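# Put the wire fully into the bin

## Task

Move the entire wire into the bin so that every part of it sits lower than the bin's rim, without leaving any of it hanging over the table edge.

## Robot and tools

Robot: two UR20-type arms, left_arm and right_arm, each ending in a Robotiq 2F-85 two-finger gripper with a wrist camera. Arm bases in the scene frame: left_arm at (-0.005, +0.572, 0) m and right_arm at (+0.077, -0.804, 0) m, both almost unrotated. A camera stand is behind the arms.

Frames: the scene frame has its origin at table height, halfway between the nominal bases, with +z up, +x pointing out over the table, and left_arm on the +y side. Image left and right do not match arm names. Reported positions (m), quaternions (wxyz) and velocities use the scene frame. Commanded offsets instead use each arm's own Hand target axes: the gripper's fingers point along its +z, they open and close along its y, and a camera block sticks out toward its +x. end_effector_position is the spot between the closed pads. Closed fingertips reach about 19 mm past it, open ones about 6 mm.

execute_actions(actions, cameras): actions is a list of actions. Each action is a list of up to 15 rows, one row per 1/30 s step. A short action repeats its final row until 15 steps pass. Each row is a single flat list of 18 numbers in [-1, 1] covering both arms: left dx, dy, dz, rx, ry, rz, gripper position, force_limit, speed, then the same nine for the right arm. The six pose numbers are an offset, not a pose, measured from that arm's Hand target at the start of the action (every row counts from that same start, not from the previous row). Scale: 1.0 equals 0.6 m, or 180 degrees for rx, ry, rz, which form one rotation vector. Sending an offset again moves the arm further. Six zeros re-request the current Hand target. Gripper position: +1 fully open (85 mm), about -0.8 pads touching, -1 closes until blocked. force_limit and speed scale grip strength and finger speed (about 20, 85, 150 mm/s at -1, 0, +1); both begin at +1. To keep a gripper unchanged, resend its last three numbers, since 0 is a real command. Cameras: cam_high, cam_low, cam_left_wrist, cam_right_wrist, or ["all"]. An empty actions list returns images and status.

move(target, speed, blend, stop_force, zero, blocking, cameras): drives each gripper in a straight line. target is one 18-number row laid out as above, or a list of up to 15 such rows. Every row is an offset from the Hand targets at the start of the move, not from the preceding row. speed: m/s, 0.002 to 4.2, default 0.25, either one value or one for each target. blend: corner rounding in m for lists (0 means stop at each point). stop_force: N, 6 to 120, shared by both arms; it ends an arm's path when its wrist sensor feels that much push against the motion. zero (true by default) re-zeros the sensor first. Do not rely on stop_force while the gripper rotates, or to detect light pushes. Omit it when backing off a contact. blocking=false returns early but cannot be combined with stop_force. Paths ignore obstacles and the other arm. Avoid sweeping close to an arm's own base. The result adds a move: line with the ending (done, off_target, moving, held, fault) and limits (paced = pose clipped, held = steps withheld).

wait(seconds 0 to 10) lets time pass. stop brakes a running move. zoom_image(camera, region [x0, y0, x1, y1] in pixels, at most 504 by 504) enlarges part of the latest image, which is 896x504. zero_wrist_force(arm) re-zeros one wrist sensor. read_manual gives licence text only. finished_scene(scene) ends the current scene, given its number. Call nothing after it.

Result lines: Hand target is the commanded pose, and the next offsets count from it. The gripper may rest a little short of it, so send the remaining gap as an offset. Orientation commands are clipped to within 32 degrees of the measured one per step. Tool commands gives current gripper commands. object_status: 0 moving, 1 stopped while opening, 2 stopped while closing (a grip), 3 reached the requested position or fully closed. position_measured is in counts: 3 is open, 78 is about 60 mm, 130 about 40 mm, 180 about 20 mm, 230 means the pads touch. Wrist force/torque are given in the gripper axes, plus a peak line. Joint torques include the arm's own weight. MOTOR HOT appears at 70 °C, and at 85 °C the arm is braked for 30 to 60 s.

Avoid: forces near 150 N or contact torques at joint limits (the arm faults and halts for 10 s). Commanding past a firm contact, fast impacts, gripping hard on something still resting on a surface, and any contact or pinch between the two arms are also risky, and a clearance check may withhold moves. Do not drop the wire from a height, release it while it is moving, or let it fall or drape off the table. Long stretched-out holds heat motors. Loose objects may sometimes get nudged.

Each tool is called as a command line: name --argument value for each argument, lists and objects as JSON in quotes; but a table of rows of numbers goes row by row, as --pt "numbers of a row", without its own name.

## Session

execute_actions --actions '[]'

Scene clock: 0.00 s.
left_arm: end_effector_position=(+1.2072, +0.5164, +0.3033) position_measured=3 object_status=3 end_effector_quat_wxyz=(+0.091, +0.717, -0.502, +0.475) | right_arm: end_effector_position=(+0.4984, +0.1835, +0.2817) position_measured=3 object_status=3 end_effector_quat_wxyz=(-0.081, +0.610, +0.533, +0.580)
Joint positions: left_arm=[-0.05 -0.985 1.934 -3.382 -2.184 -2.261] | right_arm=[4.663 -2.179 -2.265 0.894 0.914 2.821]
Joint velocities: within noise
Joint torques (N m): no reading
Wrist force (N): no reading
Wrist torque (N m): no reading
Wrist force, peak (N): no reading
Hand target: left_arm +1.2072, +0.5164, +0.3033; +0.091, +0.717, -0.502, +0.475 | right_arm +0.4984, +0.1835, +0.2817; -0.081, +0.610, +0.533, +0.580
Tool commands: left_gripper/position=+1.0 left_gripper/force_limit=+1.0 left_gripper/speed=+1.0 right_gripper/position=+1.0 right_gripper/force_limit=+1.0 right_gripper/speed=+1.0

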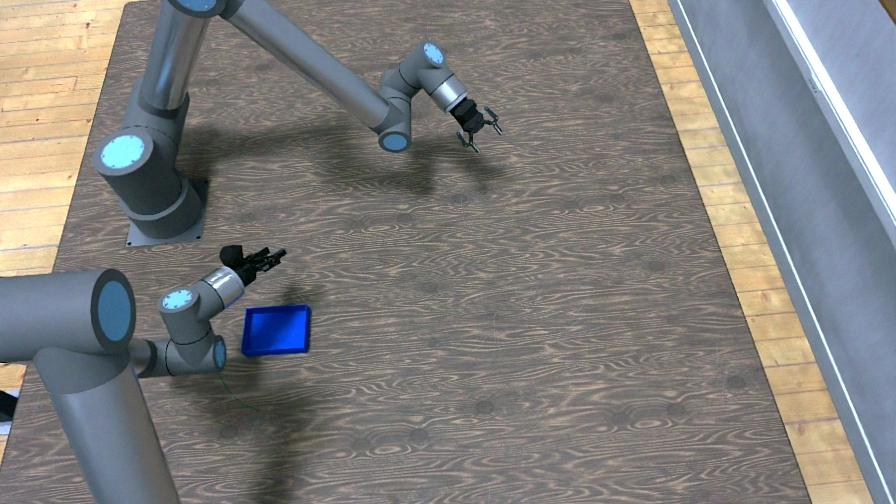

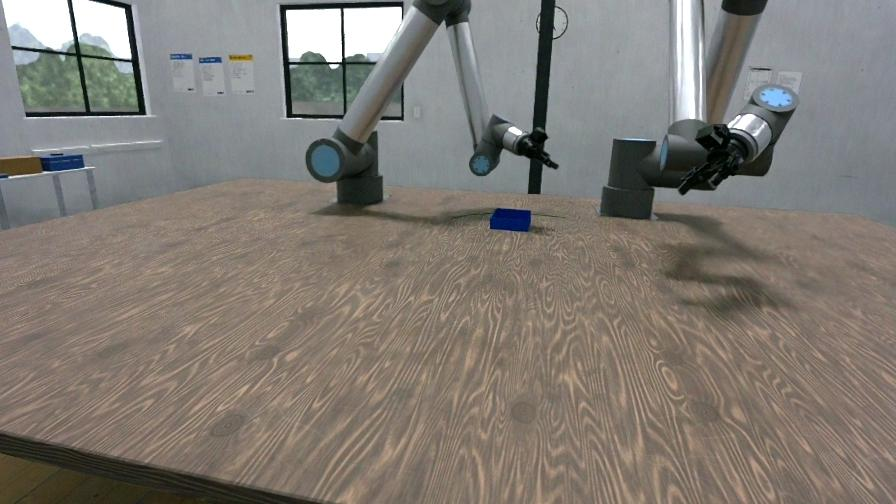

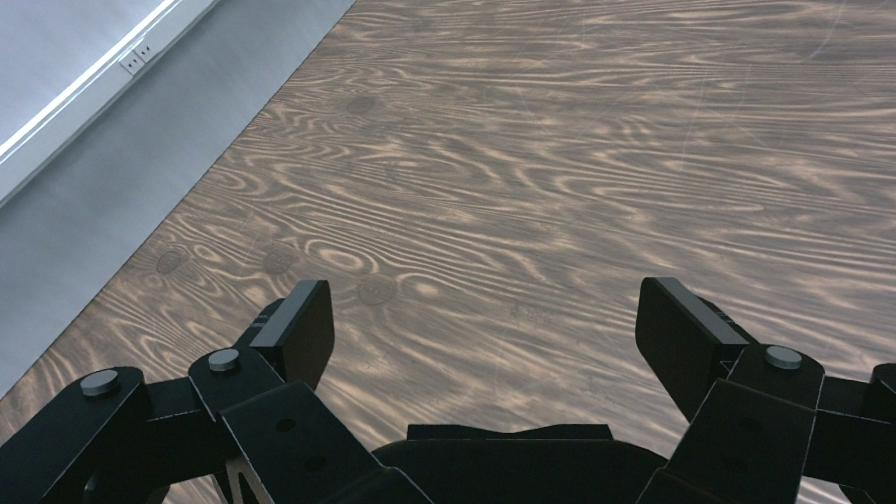

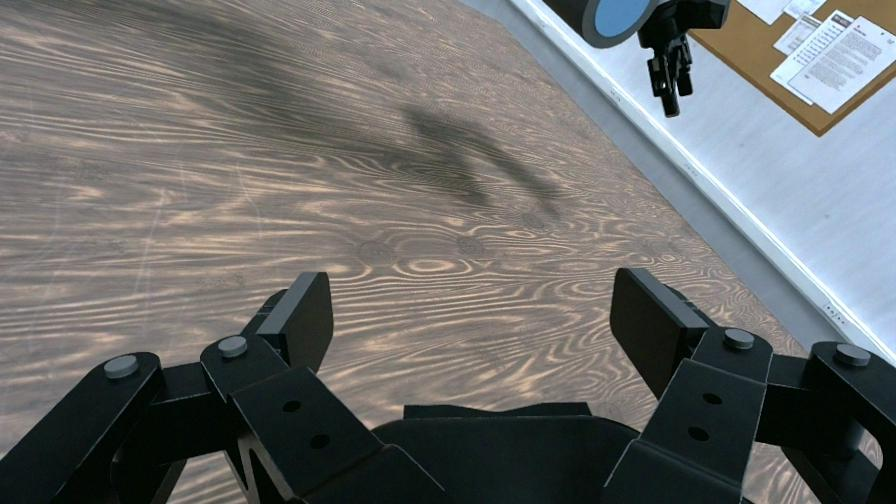

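zoom_image --camera "cam_high" --region '[120, 220, 400, 460]'

zoom_image --camera "cam_low" --region '[400, 180, 620, 260]'

Scaled by 1.800 from the camera's 896x504 image, which has a finer 1280x720 frame.

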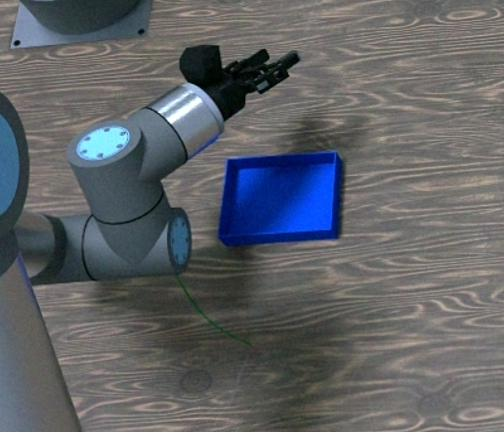

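Scaled by 2.291 from the camera's 896x504 image, which has a finer 1280x720 frame.

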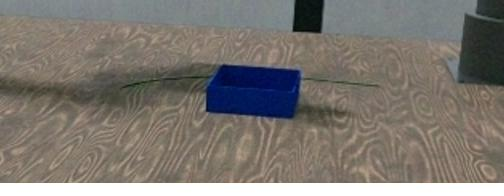

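move --target '[0.209, 0.7175, -0.467, -0.1815, -0.2673, 0.1015, 1, 1, 1, 0.279, 0.038, -0.387, 0.2405, -0.3186, -0.0371, 1, 1, 1]' --speed 0.5 --cameras '["all"]'

Scene clock: 64.60 s.
left_arm: end_effector_position=(+0.7006, +0.4003, +0.4003) position_measured=3 object_status=3 end_effector_quat_wxyz=(+0.000, +0.707, -0.707, -0.001) | right_arm: end_effector_position=(+0.3308, +0.1005, +0.4996) position_measured=3 object_status=3 end_effector_quat_wxyz=(+0.000, +0.707, +0.707, -0.001)
Joint positions: left_arm=[-0.517 -1.684 2.193 -2.079 -1.571 -2.09] | right_arm=[4.619 -1.661 -1.843 -1.209 1.573 3.083]
Joint torques (N m): left_arm=[-20.86 -84.36 -95.29 -4.82 5.62 -6.86] | right_arm=[-15.82 83.2 120.1 5.83 3.73 -6.67]
Wrist force (N): left_arm=[-1.6 1.8 -1.2] | right_arm=[1.9 1.0 1.8]
Wrist torque (N m): left_arm=[0.19 0.13 0.50] | right_arm=[-0.22 0.05 0.58]
Wrist force, peak (N): left_arm=[0.4 4.4 -1.9] | right_arm=[2.4 0.8 1.7]
Hand target: left_arm +0.7006, +0.4003, +0.4003; +0.000, +0.707, -0.707, -0.001 | right_arm +0.3308, +0.1005, +0.4996; +0.000, +0.707, +0.707, -0.001
Off the commanded pose: left_arm 0.000 m, 0 deg | right_arm 0.000 m, 0 deg.
move: done

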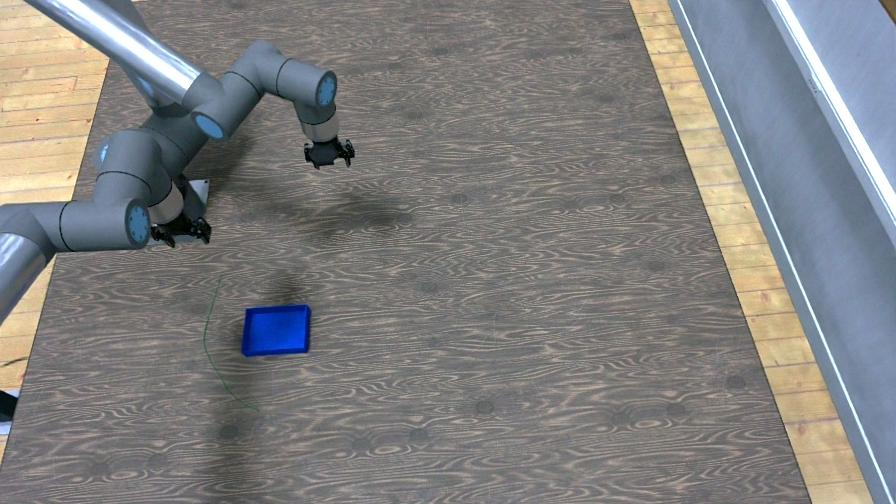

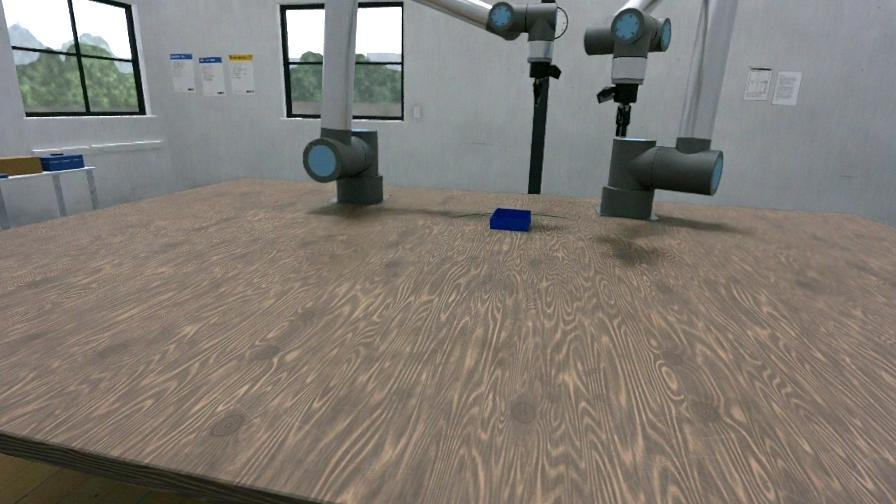

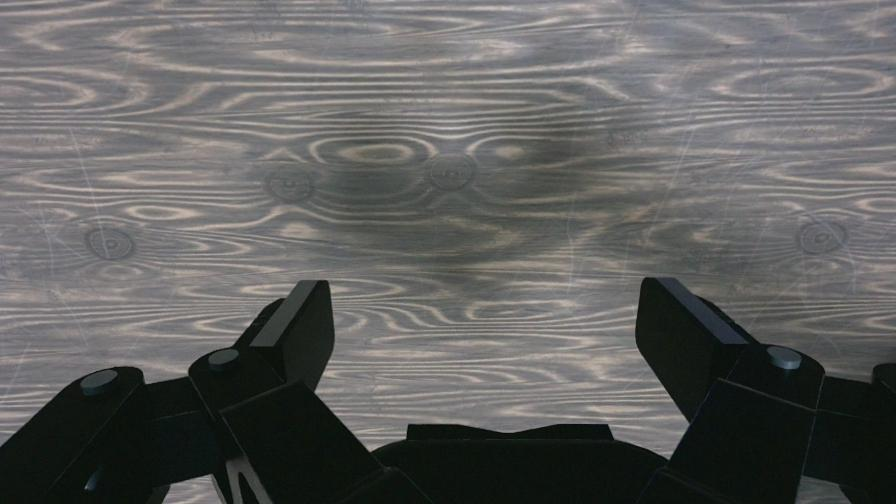

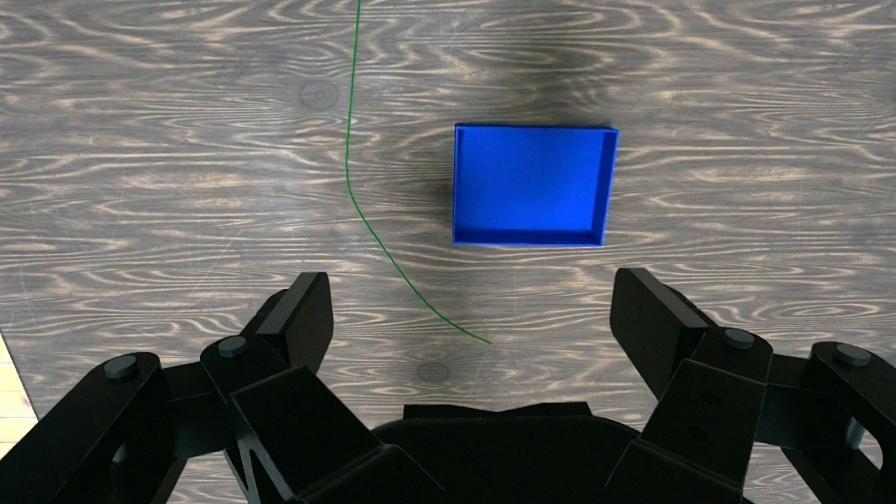

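move --target '[0, 0, 0, 0, 0, 0, 1, 1, 1, -0.184, -0.213, 0.65, 0, 0, -0.145, 0, -1, 0]' --speed 0.4 --cameras '["cam_right_wrist", "cam_high"]'

Scene clock: 95.00 s.
left_arm: end_effector_position=(+0.7006, +0.4003, +0.4003) position_measured=3 object_status=3 end_effector_quat_wxyz=(+0.000, +0.707, -0.707, -0.001) | right_arm: end_effector_position=(+0.2023, -0.0104, +0.1101) position_measured=128 object_status=3 end_effector_quat_wxyz=(-0.001, +0.529, +0.849, -0.001)
Joint positions: left_arm=[-0.517 -1.684 2.193 -2.079 -1.571 -2.09] | right_arm=[4.773 -1.846 -2.31 -0.557 1.573 2.782]
Joint torques (N m): left_arm=[-25.97 -84.36 -95.89 -4.58 5.86 -6.79] | right_arm=[23.42 86.05 43.73 12.45 3.96 -5.37]
Wrist force (N): left_arm=[-1.5 1.6 -1.5] | right_arm=[1.4 0.7 1.4]
Wrist torque (N m): left_arm=[0.17 0.11 0.50] | right_arm=[-0.27 0.10 0.54]
Wrist force, peak (N): left_arm=[-1.6 1.9 -1.7] | right_arm=[1.3 -0.9 4.6]
Hand target: left_arm +0.7006, +0.4003, +0.4003; +0.000, +0.707, -0.707, -0.001 | right_arm +0.2023, -0.0104, +0.1100; -0.001, +0.529, +0.849, -0.001
Off the commanded pose: left_arm 0.000 m, 0 deg | right_arm 0.000 m, 0 deg.
move: done
Images, in order (width x height): cam_high 896x504, cam_right_wrist 896x504.

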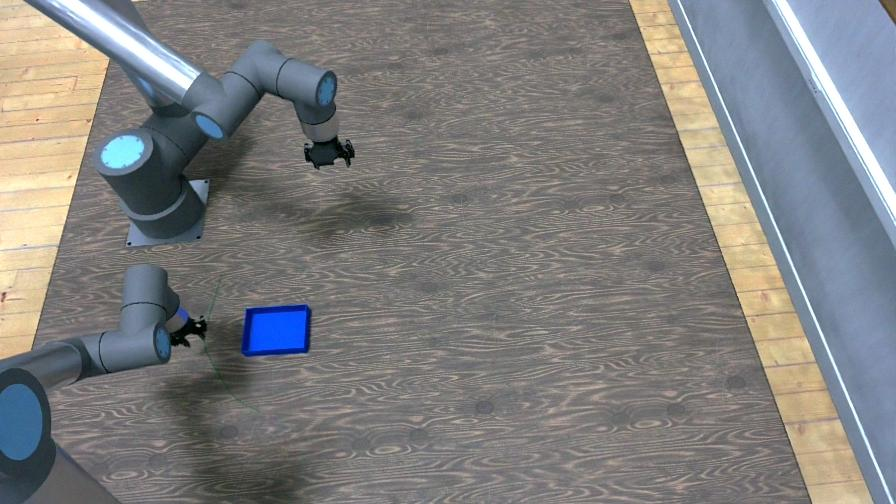

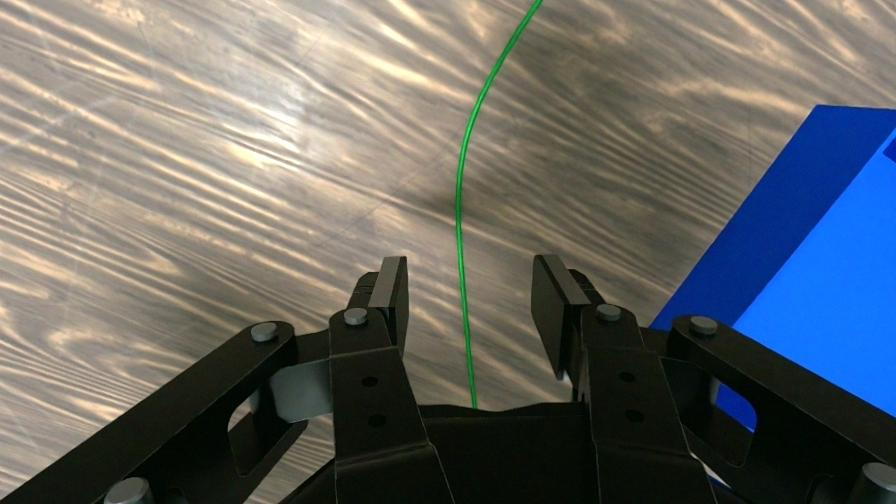

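move --pt "0 0 0 0 0 0 1 1 1 0 0 0.12 0 0 0 0 -1 0" --pt "0 0 0 0 0 0 1 1 1 0 0 0.175 0 0 0 0 -1 0" --speed '[0.15, 0.01]' --stop_force 8

Scene clock: 102.10 s.
left_arm: end_effector_position=(+0.7006, +0.4003, +0.4003) position_measured=3 object_status=3 end_effector_quat_wxyz=(+0.000, +0.707, -0.707, -0.001) | right_arm: end_effector_position=(+0.2021, -0.0106, +0.0173) position_measured=128 object_status=3 end_effector_quat_wxyz=(-0.001, +0.529, +0.849, -0.001)
Joint positions: left_arm=[-0.517 -1.684 2.193 -2.079 -1.571 -2.09] | right_arm=[4.773 -1.978 -2.343 -0.392 1.573 2.782]
Joint torques (N m): left_arm=[-23.1 -85.74 -96.37 -4.89 5.47 -6.31] | right_arm=[-7.55 142.14 58.66 2.5 4.3 1.67]
Wrist force (N): left_arm=[-1.5 1.6 -1.3] | right_arm=[2.9 -1.1 -9.9]
Wrist torque (N m): left_arm=[0.17 0.09 0.50] | right_arm=[-0.89 0.48 0.43]
Wrist force, peak (N): left_arm=[-1.5 1.8 -1.7] | right_arm=[-16.9 -4.4 -69.2]
Hand target: left_arm +0.7006, +0.4003, +0.4003; +0.000, +0.707, -0.707, -0.001 | right_arm +0.2021, -0.0105, +0.0174; -0.001, +0.529, +0.849, -0.001 (not the last commanded pose)
Off the commanded pose: left_arm 0.000 m, 0 deg | right_arm 0.012 m, 0 deg.
move: contact (right_arm); path passed 1 of 2 targets

move --pt "0 0 0 0 0 0 1 1 1 0 0 -0.0037 0 0 0 0 -1 0" --pt "0 0 0 0 0 0 1 1 1 0 0 -0.0037 0 0 0 -1 -1 -1" --speed 0.05 --cameras '["cam_right_wrist"]'

Scene clock: 109.10 s.
left_arm: end_effector_position=(+0.7006, +0.4003, +0.4003) position_measured=3 object_status=3 end_effector_quat_wxyz=(+0.000, +0.707, -0.707, -0.001) | right_arm: end_effector_position=(+0.2021, -0.0105, +0.0196) position_measured=226 object_status=0 end_effector_quat_wxyz=(-0.001, +0.529, +0.849, -0.001)
Joint positions: left_arm=[-0.517 -1.684 2.193 -2.079 -1.571 -2.09] | right_arm=[4.773 -1.975 -2.343 -0.396 1.573 2.782]
Joint torques (N m): left_arm=[-24.35 -85.99 -96.32 -4.37 5.38 -6.66] | right_arm=[-12.42 146.32 68.97 3.46 3.59 -5.16]
Wrist force (N): left_arm=[-1.5 1.6 -1.3] | right_arm=[-0.3 -1.0 2.0]
Wrist torque (N m): left_arm=[0.17 0.10 0.50] | right_arm=[-0.57 0.42 0.52]
Wrist force, peak (N): left_arm=[-1.8 1.6 -1.6] | right_arm=[3.0 -0.9 -9.9]
Hand target: left_arm +0.7006, +0.4003, +0.4003; +0.000, +0.707, -0.707, -0.001 | right_arm +0.2021, -0.0105, +0.0196; -0.001, +0.529, +0.849, -0.001
Off the commanded pose: left_arm 0.000 m, 0 deg | right_arm 0.000 m, 0 deg.
move: done
Images, in order (width x height): cam_right_wrist 896x504.

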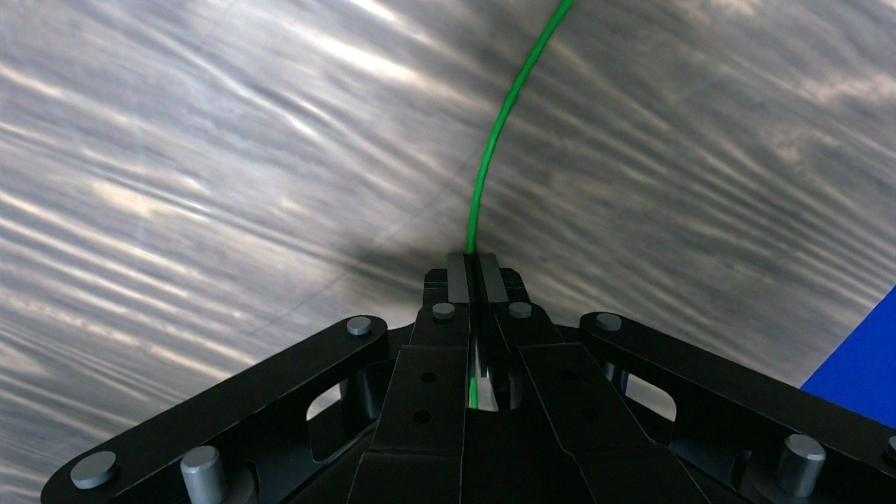

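move --target '[0, 0, 0, 0, 0, 0, 1, 1, 1, 0, 0, -0.583, 0, 0, 0, -1, -1, -1]' --speed 0.2 --cameras '["cam_right_wrist", "cam_high", "cam_low"]'

zoom_image --camera "cam_low" --region '[420, 60, 640, 260]'

zoom_image --camera "cam_high" --region '[60, 180, 360, 440]'

Scene clock: 115.07 s.
left_arm: end_effector_position=(+0.7006, +0.4003, +0.4003) position_measured=3 object_status=3 end_effector_quat_wxyz=(+0.000, +0.707, -0.707, -0.001) | right_arm: end_effector_position=(+0.2029, -0.0101, +0.3692) position_measured=226 object_status=2 end_effector_quat_wxyz=(-0.001, +0.529, +0.849, -0.001)
Joint positions: left_arm=[-0.517 -1.684 2.193 -2.079 -1.571 -2.09] | right_arm=[4.772 -1.577 -2.133 -1.003 1.573 2.781]
Joint torques (N m): left_arm=[-26.23 -82.2 -95.85 -4.57 5.69 -6.49] | right_arm=[20.03 108.01 117.38 4.42 -1.98 5.24]
Wrist force (N): left_arm=[-1.5 1.5 -1.3] | right_arm=[-0.2 -0.8 1.5]
Wrist torque (N m): left_arm=[0.15 0.10 0.50] | right_arm=[-0.53 0.41 0.58]
Wrist force, peak (N): left_arm=[-1.7 1.8 -1.5] | right_arm=[-0.3 -1.0 4.1]
Hand target: left_arm +0.7006, +0.4003, +0.4003; +0.000, +0.707, -0.707, -0.001 | right_arm +0.2028, -0.0101, +0.3694; -0.001, +0.529, +0.849, -0.001
Off the commanded pose: left_arm 0.000 m, 0 deg | right_arm 0.000 m, 0 deg.
move: done
Images, in order (width x height): cam_high 896x504, cam_low 896x504, cam_right_wrist 896x504.

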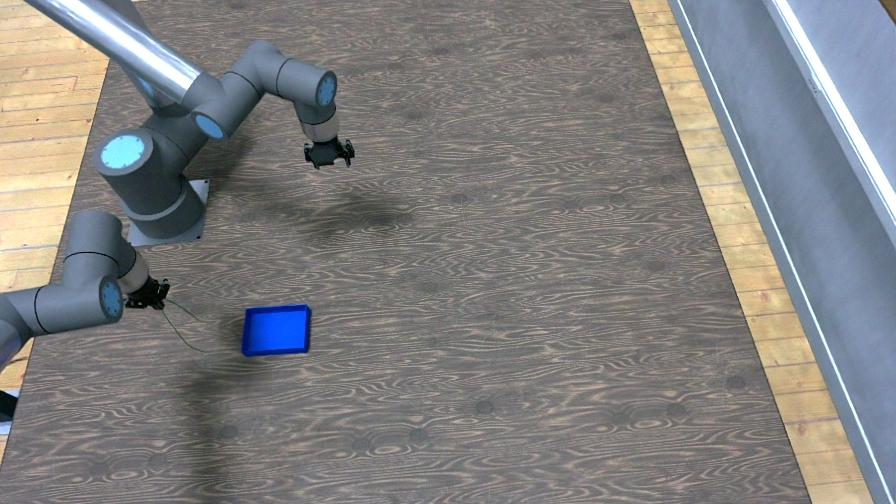

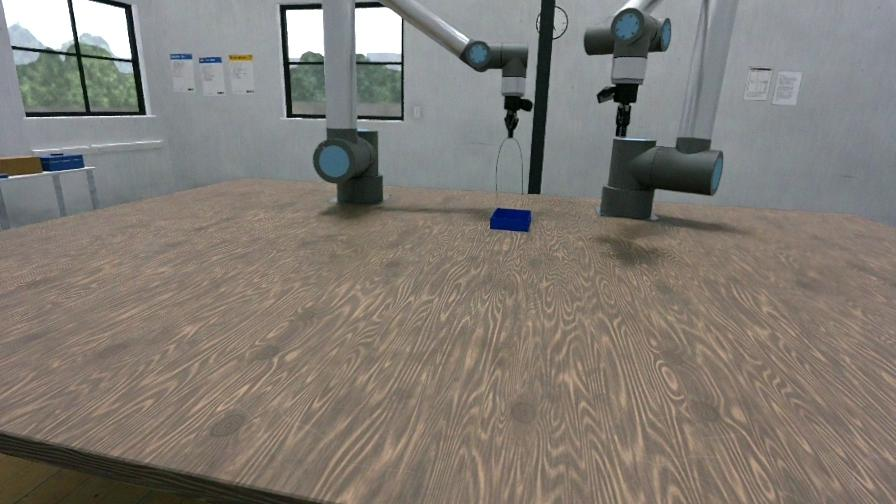

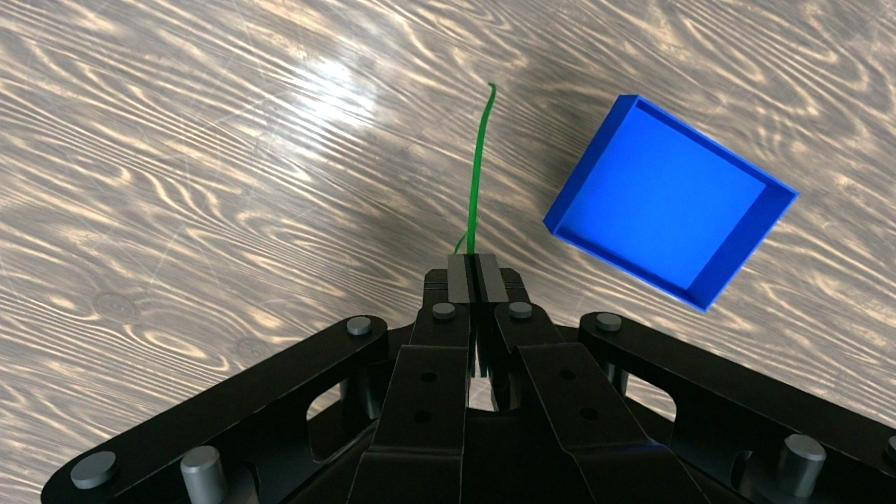

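Scaled by 2.291 from the camera's 896x504 image, which has a finer 1280x720 frame.

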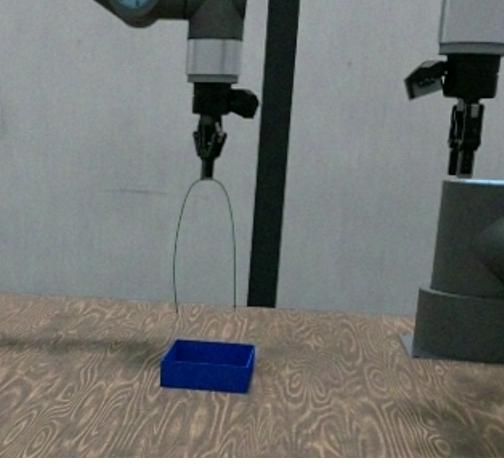

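Scaled by 1.680 from the camera's 896x504 image, which has a finer 1280x720 frame.

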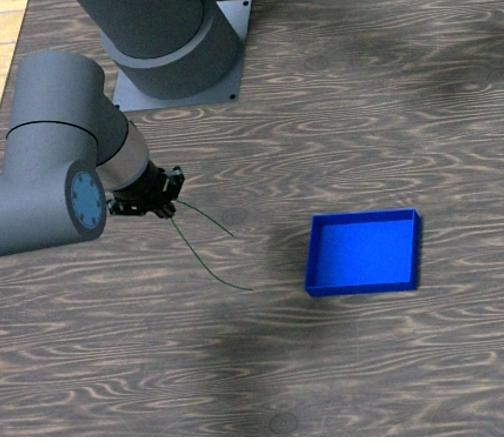

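move --target '[0, 0, 0, 0, 0, 0, 1, 1, 1, -0.094, 0.385, -0.052, 0, 0, 0, -1, -1, -1]' --speed 0.2 --cameras '["cam_right_wrist", "cam_high", "cam_low"]'

zoom_image --camera "cam_low" --region '[420, 60, 640, 260]'

zoom_image --camera "cam_high" --region '[100, 180, 400, 440]'

Scene clock: 170.37 s.
left_arm: end_effector_position=(+0.7006, +0.4003, +0.4003) position_measured=3 object_status=3 end_effector_quat_wxyz=(+0.000, +0.707, -0.707, -0.001) | right_arm: end_effector_position=(+0.4348, +0.0409, +0.4000) position_measured=226 object_status=2 end_effector_quat_wxyz=(-0.001, +0.529, +0.849, -0.001)
Joint positions: left_arm=[-0.517 -1.684 2.193 -2.079 -1.571 -2.09] | right_arm=[4.497 -1.688 -1.963 -1.063 1.573 2.506]
Joint torques (N m): left_arm=[-24.75 -84.87 -94.78 -5 6.12 -6.21] | right_arm=[-11.61 84 117.38 3.91 3.88 -5.2]
Wrist force (N): left_arm=[-1.6 1.6 -1.3] | right_arm=[-0.2 -1.2 2.6]
Wrist torque (N m): left_arm=[0.17 0.12 0.50] | right_arm=[-0.58 0.43 0.55]
Wrist force, peak (N): left_arm=[-1.6 1.7 -1.7] | right_arm=[0.2 -3.1 2.2]
Hand target: left_arm +0.7006, +0.4003, +0.4003; +0.000, +0.707, -0.707, -0.001 | right_arm +0.4351, +0.0410, +0.4000; -0.001, +0.529, +0.849, -0.001
Off the commanded pose: left_arm 0.000 m, 0 deg | right_arm 0.000 m, 0 deg.
move: done
Images, in order (width x height): cam_high 896x504, cam_low 896x504, cam_right_wrist 896x504.

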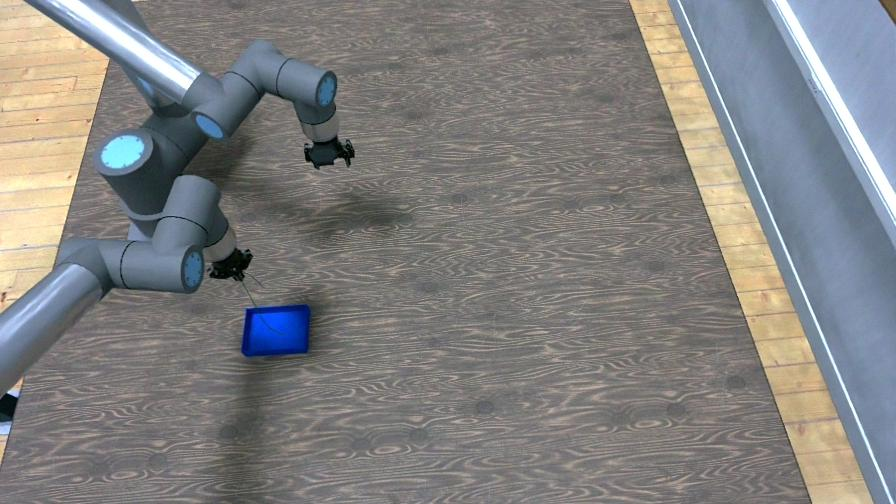

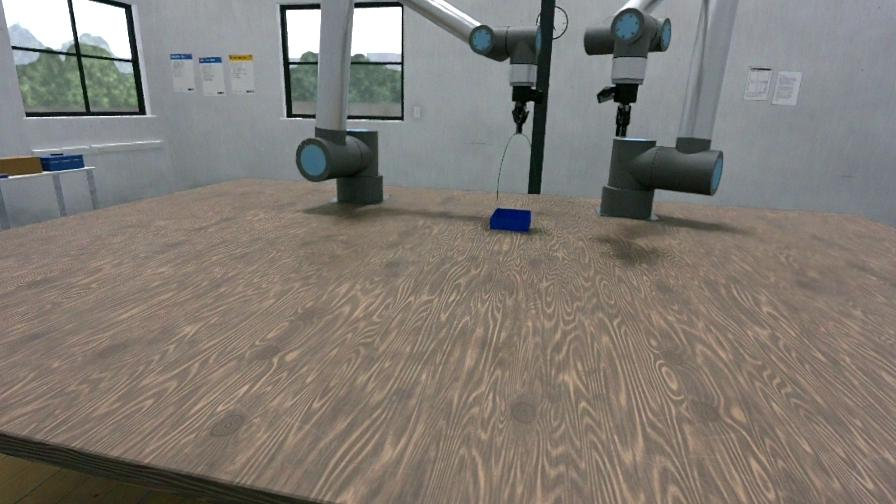

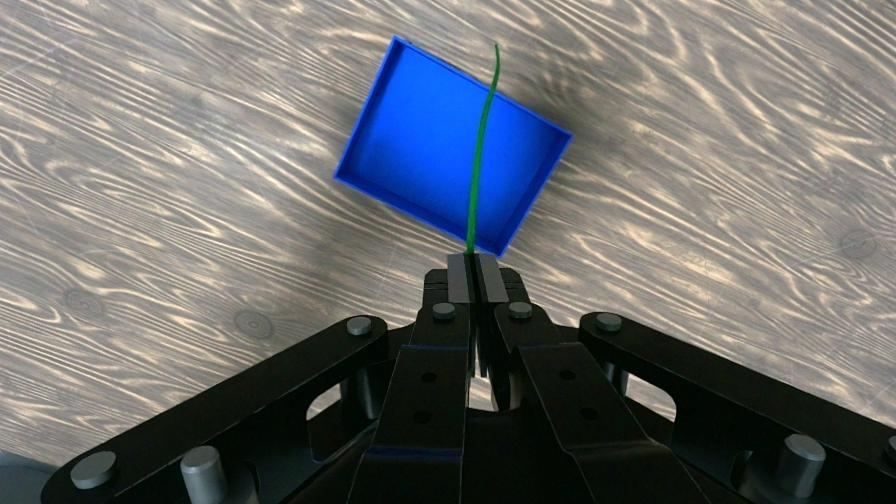

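Scaled by 2.291 from the camera's 896x504 image, which has a finer 1280x720 frame.

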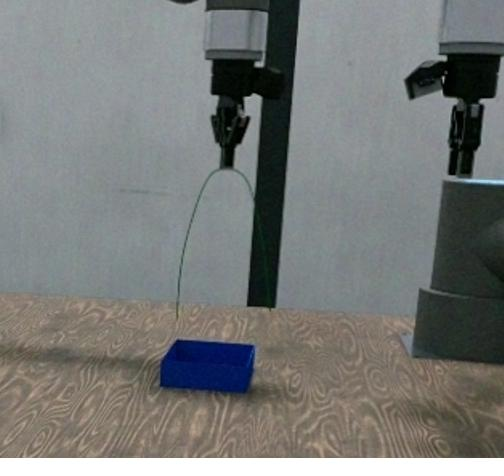

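Scaled by 1.680 from the camera's 896x504 image, which has a finer 1280x720 frame.

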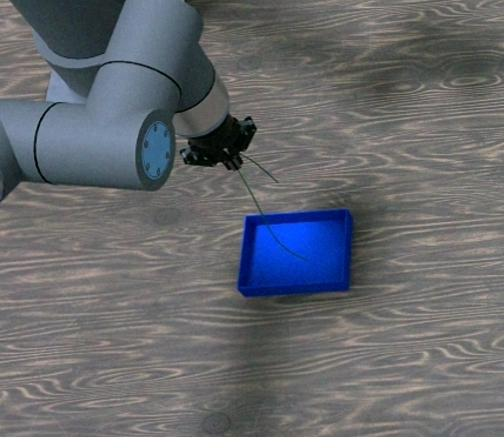

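wait --seconds 1 --cameras '["cam_low", "cam_high"]'

zoom_image --camera "cam_low" --region '[470, 120, 570, 240]'

zoom_image --camera "cam_high" --region '[200, 230, 330, 370]'

Scene clock: 175.47 s.
left_arm: end_effector_position=(+0.7006, +0.4003, +0.4003) position_measured=3 object_status=3 end_effector_quat_wxyz=(+0.000, +0.707, -0.707, -0.001) | right_arm: end_effector_position=(+0.4351, +0.0410, +0.4000) position_measured=226 object_status=2 end_effector_quat_wxyz=(-0.001, +0.529, +0.849, -0.001)
Joint positions: left_arm=[-0.517 -1.684 2.193 -2.079 -1.571 -2.09] | right_arm=[4.497 -1.688 -1.963 -1.063 1.573 2.505]
Joint torques (N m): left_arm=[-22.13 -82.21 -95.47 -4.83 5.21 -6.11] | right_arm=[-12.89 80.34 110.7 4.52 3.59 -6.6]
Wrist force (N): left_arm=[-1.7 1.6 -1.5] | right_arm=[-0.3 -1.2 2.1]
Wrist torque (N m): left_arm=[0.17 0.13 0.50] | right_arm=[-0.59 0.44 0.55]
Wrist force, peak (N): left_arm=[-1.6 1.7 -1.7] | right_arm=[-0.2 -1.7 2.8]
Hand target: left_arm +0.7006, +0.4003, +0.4003; +0.000, +0.707, -0.707, -0.001 | right_arm +0.4351, +0.0410, +0.4000; -0.001, +0.529, +0.849, -0.001
Tool commands: left_gripper/position=+1.0 left_gripper/force_limit=+1.0 left_gripper/speed=+1.0 right_gripper/position=-1.0 right_gripper/force_limit=-1.0 right_gripper/speed=-1.0
Off the commanded pose: left_arm 0.000 m, 0 deg | right_arm 0.000 m, 0 deg.
wait: 1.00 s; at rest from the start
Images, in order (width x height): cam_high 896x504, cam_low 896x504.

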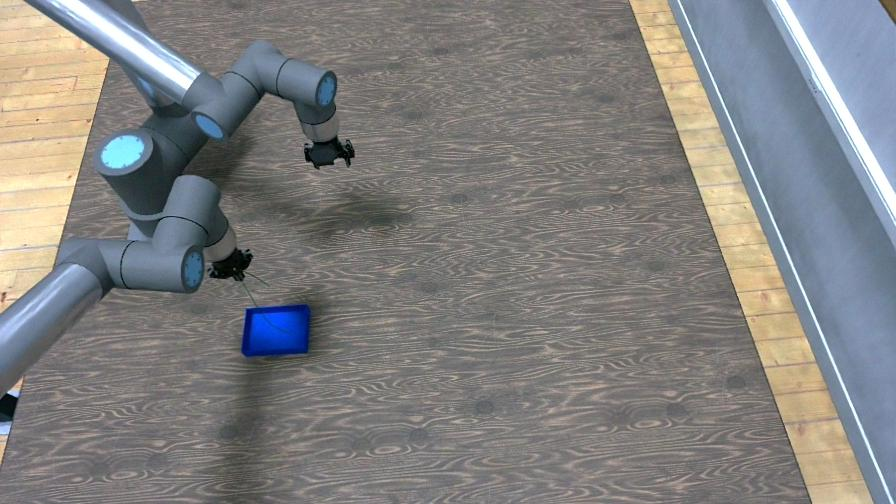

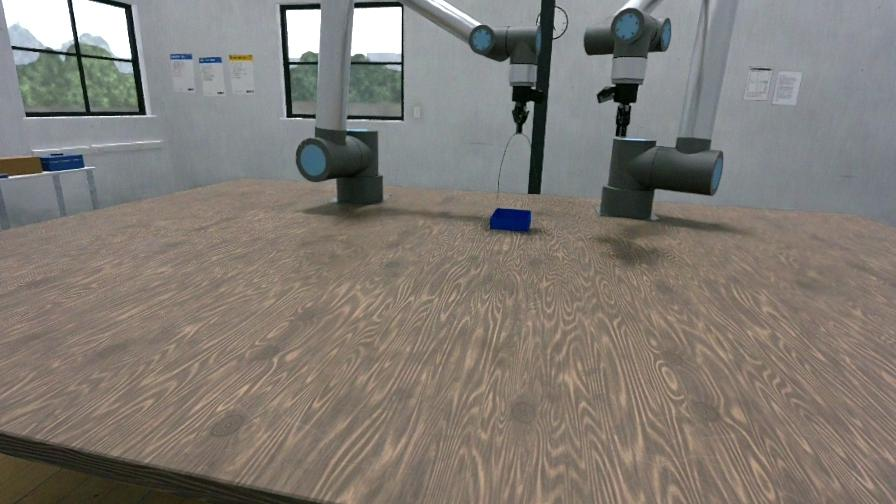

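Scaled by 4.200 from the camera's 896x504 image, which has a finer 1280x720 frame.

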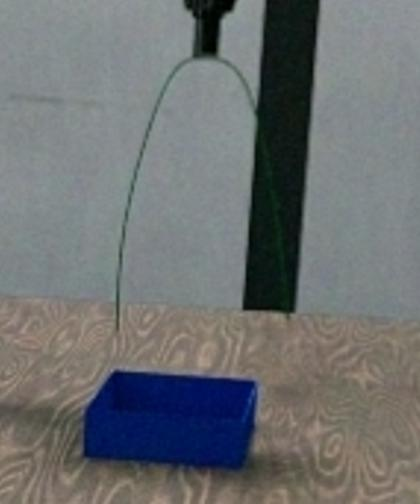

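Scaled by 3.600 from the camera's 896x504 image, which has a finer 1280x720 frame.

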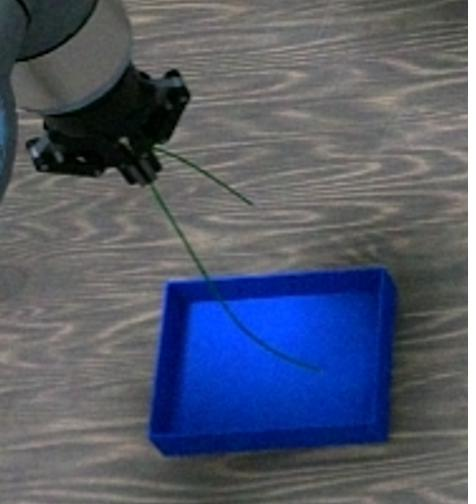

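move --pt "0 0 0 0 0 0 1 1 1 0 0 0 0 0 -0.145 -1 -1 -1" --pt "0 0 0 0 0 0 1 1 1 0 0 0.2 0 0 -0.145 -1 -1 -1" --speed 0.25 --cameras '["cam_low", "cam_high", "cam_right_wrist"]'

zoom_image --camera "cam_low" --region '[470, 120, 570, 240]'

zoom_image --camera "cam_high" --region '[200, 230, 330, 370]'

Scene clock: 192.53 s.
left_arm: end_effector_position=(+0.7006, +0.4003, +0.4003) position_measured=3 object_status=3 end_effector_quat_wxyz=(+0.000, +0.707, -0.707, -0.001) | right_arm: end_effector_position=(+0.4348, +0.0409, +0.2803) position_measured=226 object_status=2 end_effector_quat_wxyz=(-0.001, +0.324, +0.946, -0.001)
Joint positions: left_arm=[-0.517 -1.684 2.193 -2.079 -1.571 -2.09] | right_arm=[4.497 -1.774 -2.056 -0.883 1.573 2.05]
Joint torques (N m): left_arm=[-23.8 -82.25 -94.49 -4.97 5.24 -5.85] | right_arm=[-0.42 100.86 63.51 13.47 0.37 -7.32]
Wrist force (N): left_arm=[-1.3 1.6 -1.4] | right_arm=[0.0 -0.8 2.4]
Wrist torque (N m): left_arm=[0.16 0.07 0.51] | right_arm=[-0.55 0.36 0.56]
Wrist force, peak (N): left_arm=[-1.6 1.9 -1.8] | right_arm=[0.0 -0.6 4.7]
Hand target: left_arm +0.7006, +0.4003, +0.4003; +0.000, +0.707, -0.707, -0.001 | right_arm +0.4348, +0.0409, +0.2800; -0.001, +0.324, +0.946, -0.001
Off the commanded pose: left_arm 0.000 m, 0 deg | right_arm 0.000 m, 0 deg.
move: done
Images, in order (width x height): cam_high 896x504, cam_low 896x504, cam_right_wrist 896x504.

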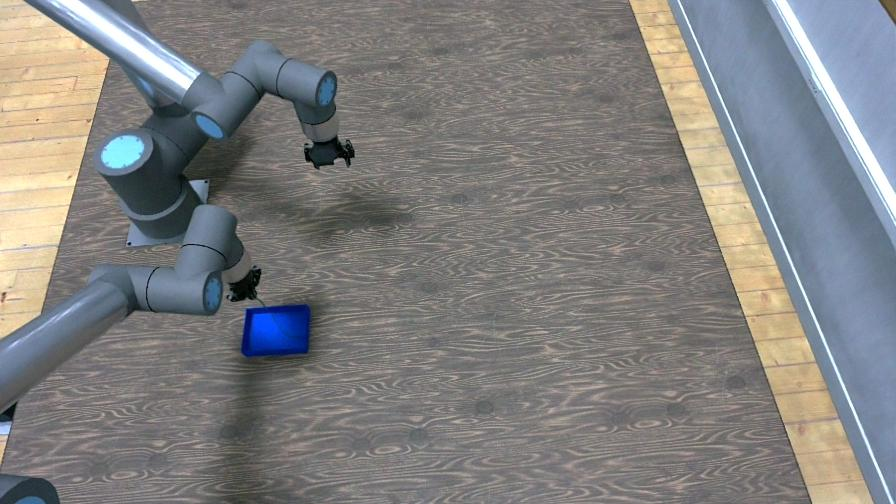

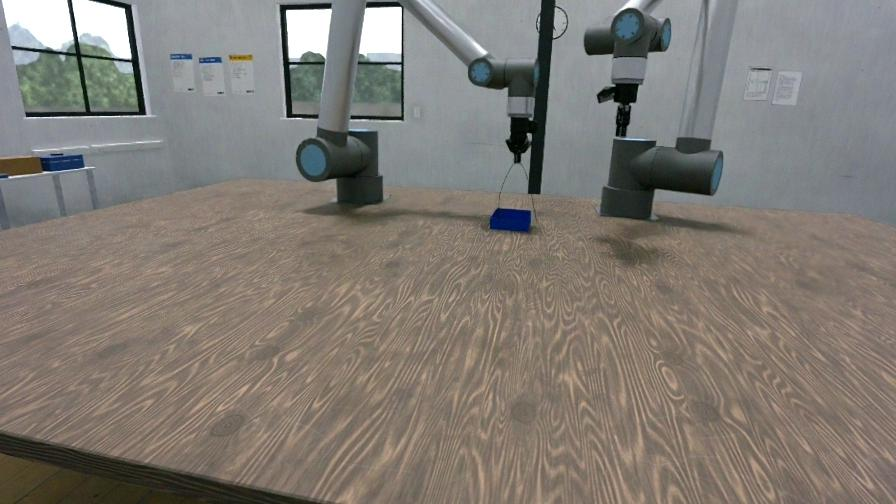

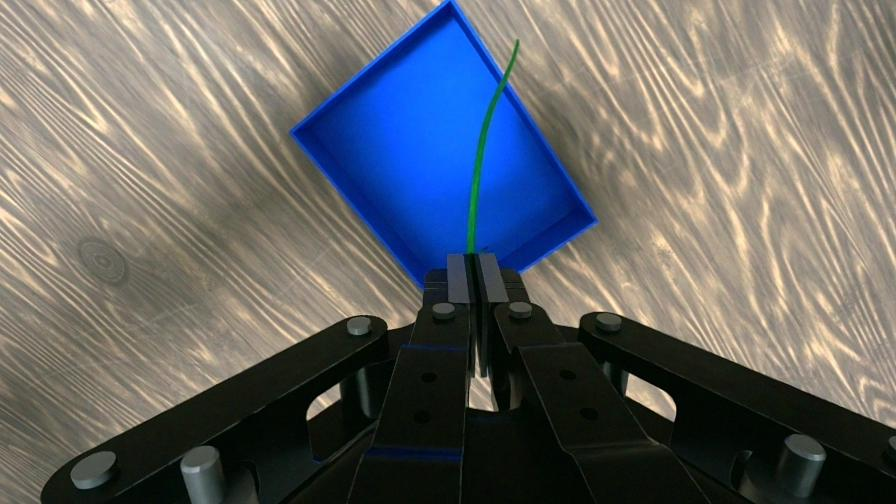

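Scaled by 4.200 from the camera's 896x504 image, which has a finer 1280x720 frame.

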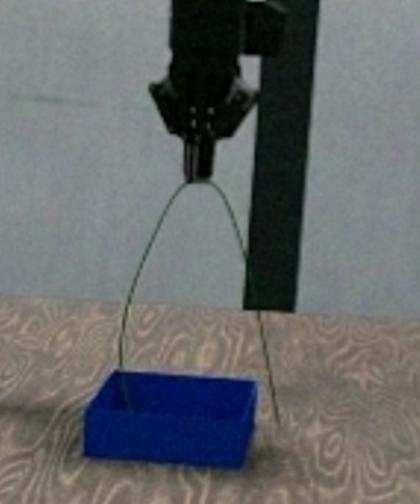

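Scaled by 3.600 from the camera's 896x504 image, which has a finer 1280x720 frame.

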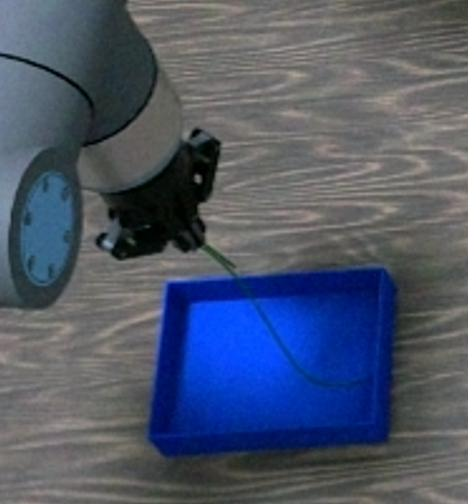

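move --pt "0 0 0 0 0 0 1 1 1 0 0 -0.133 0 0 0 -1 -1 -1" --pt "0 0 0 0 0 0 1 1 1 0 -0.07 -0.133 0 0 0 -1 -1 -1" --pt "0 0 0 0 0 0 1 1 1 0 -0.07 0.01 0 0 0 -1 -1 -1" --speed 0.25 --cameras '["cam_low", "cam_high", "cam_right_wrist"]'

zoom_image --camera "cam_low" --region '[470, 120, 570, 240]'

zoom_image --camera "cam_high" --region '[200, 230, 330, 370]'

Scene clock: 217.70 s.
left_arm: end_effector_position=(+0.7006, +0.4003, +0.4003) position_measured=3 object_status=3 end_effector_quat_wxyz=(+0.000, +0.707, -0.707, -0.001) | right_arm: end_effector_position=(+0.4091, +0.0077, +0.2743) position_measured=226 object_status=2 end_effector_quat_wxyz=(-0.001, +0.324, +0.946, -0.001)
Joint positions: left_arm=[-0.517 -1.684 2.193 -2.079 -1.571 -2.09] | right_arm=[4.52 -1.737 -2.115 -0.862 1.573 2.073]
Joint torques (N m): left_arm=[-22.32 -81.26 -94.59 -5.14 5.22 -5.41] | right_arm=[-1.93 79.71 61.27 14.33 2.33 -1.69]
Wrist force (N): left_arm=[-1.4 1.4 -1.4] | right_arm=[0.3 -0.9 1.9]
Wrist torque (N m): left_arm=[0.13 0.09 0.51] | right_arm=[-0.57 0.32 0.28]
Wrist force, peak (N): left_arm=[-1.5 2.0 -1.6] | right_arm=[0.1 -0.8 5.1]
Hand target: left_arm +0.7006, +0.4003, +0.4003; +0.000, +0.707, -0.707, -0.001 | right_arm +0.4091, +0.0077, +0.2741; -0.001, +0.324, +0.946, -0.001
Off the commanded pose: left_arm 0.000 m, 0 deg | right_arm 0.000 m, 0 deg.
move: done
Images, in order (width x height): cam_high 896x504, cam_low 896x504, cam_right_wrist 896x504.

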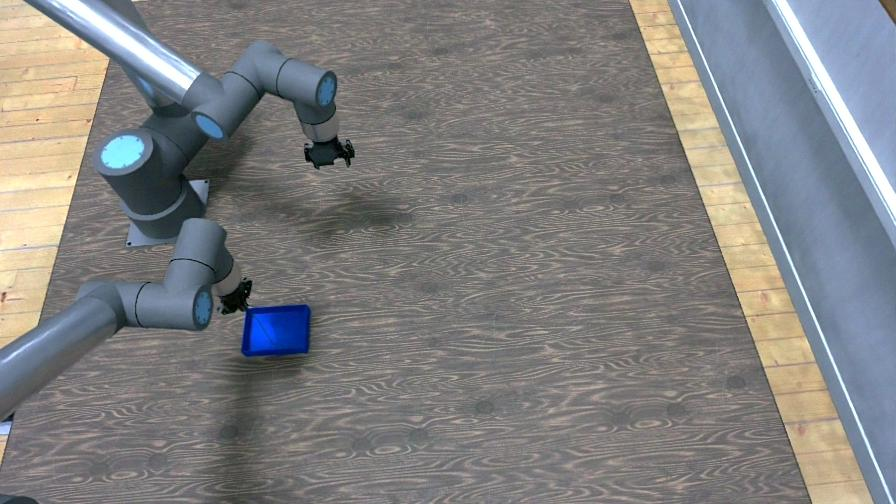

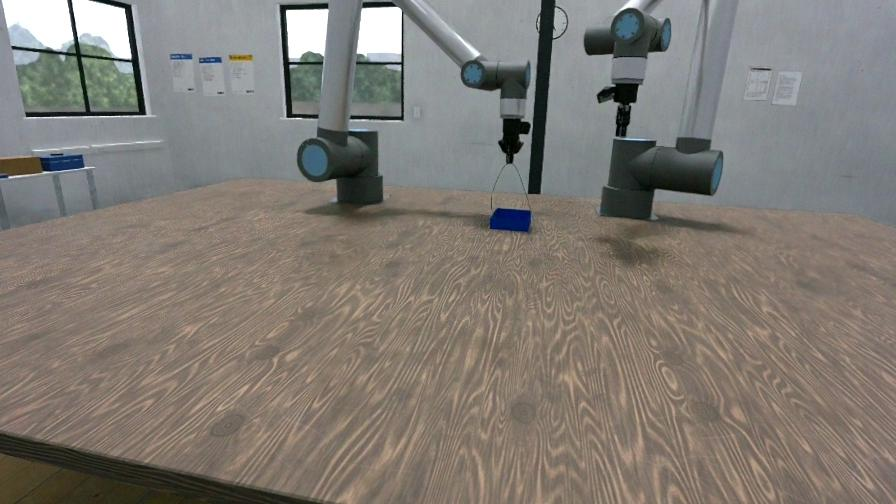

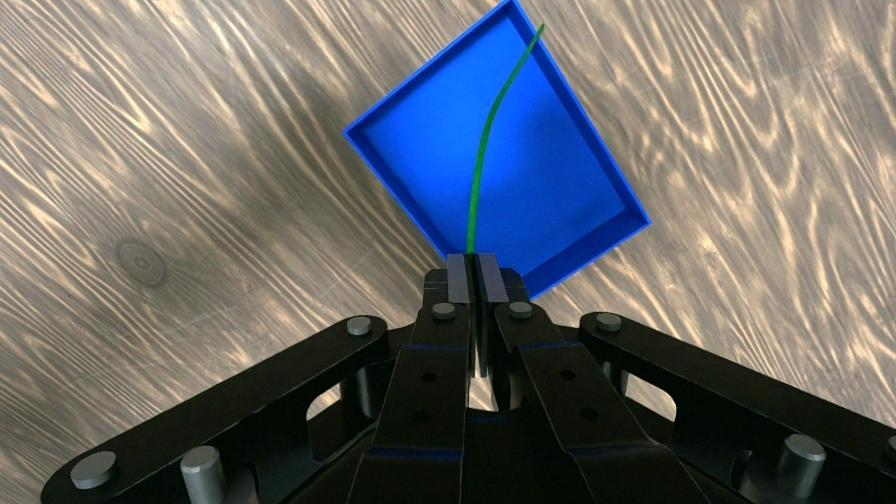

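Scaled by 4.200 from the camera's 896x504 image, which has a finer 1280x720 frame.

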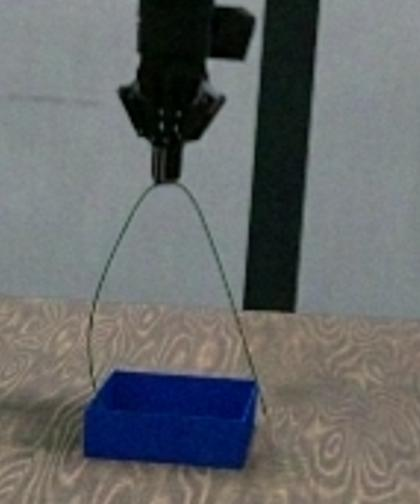

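Scaled by 3.600 from the camera's 896x504 image, which has a finer 1280x720 frame.

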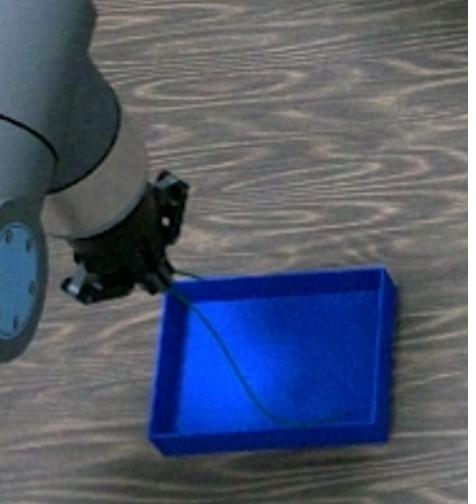

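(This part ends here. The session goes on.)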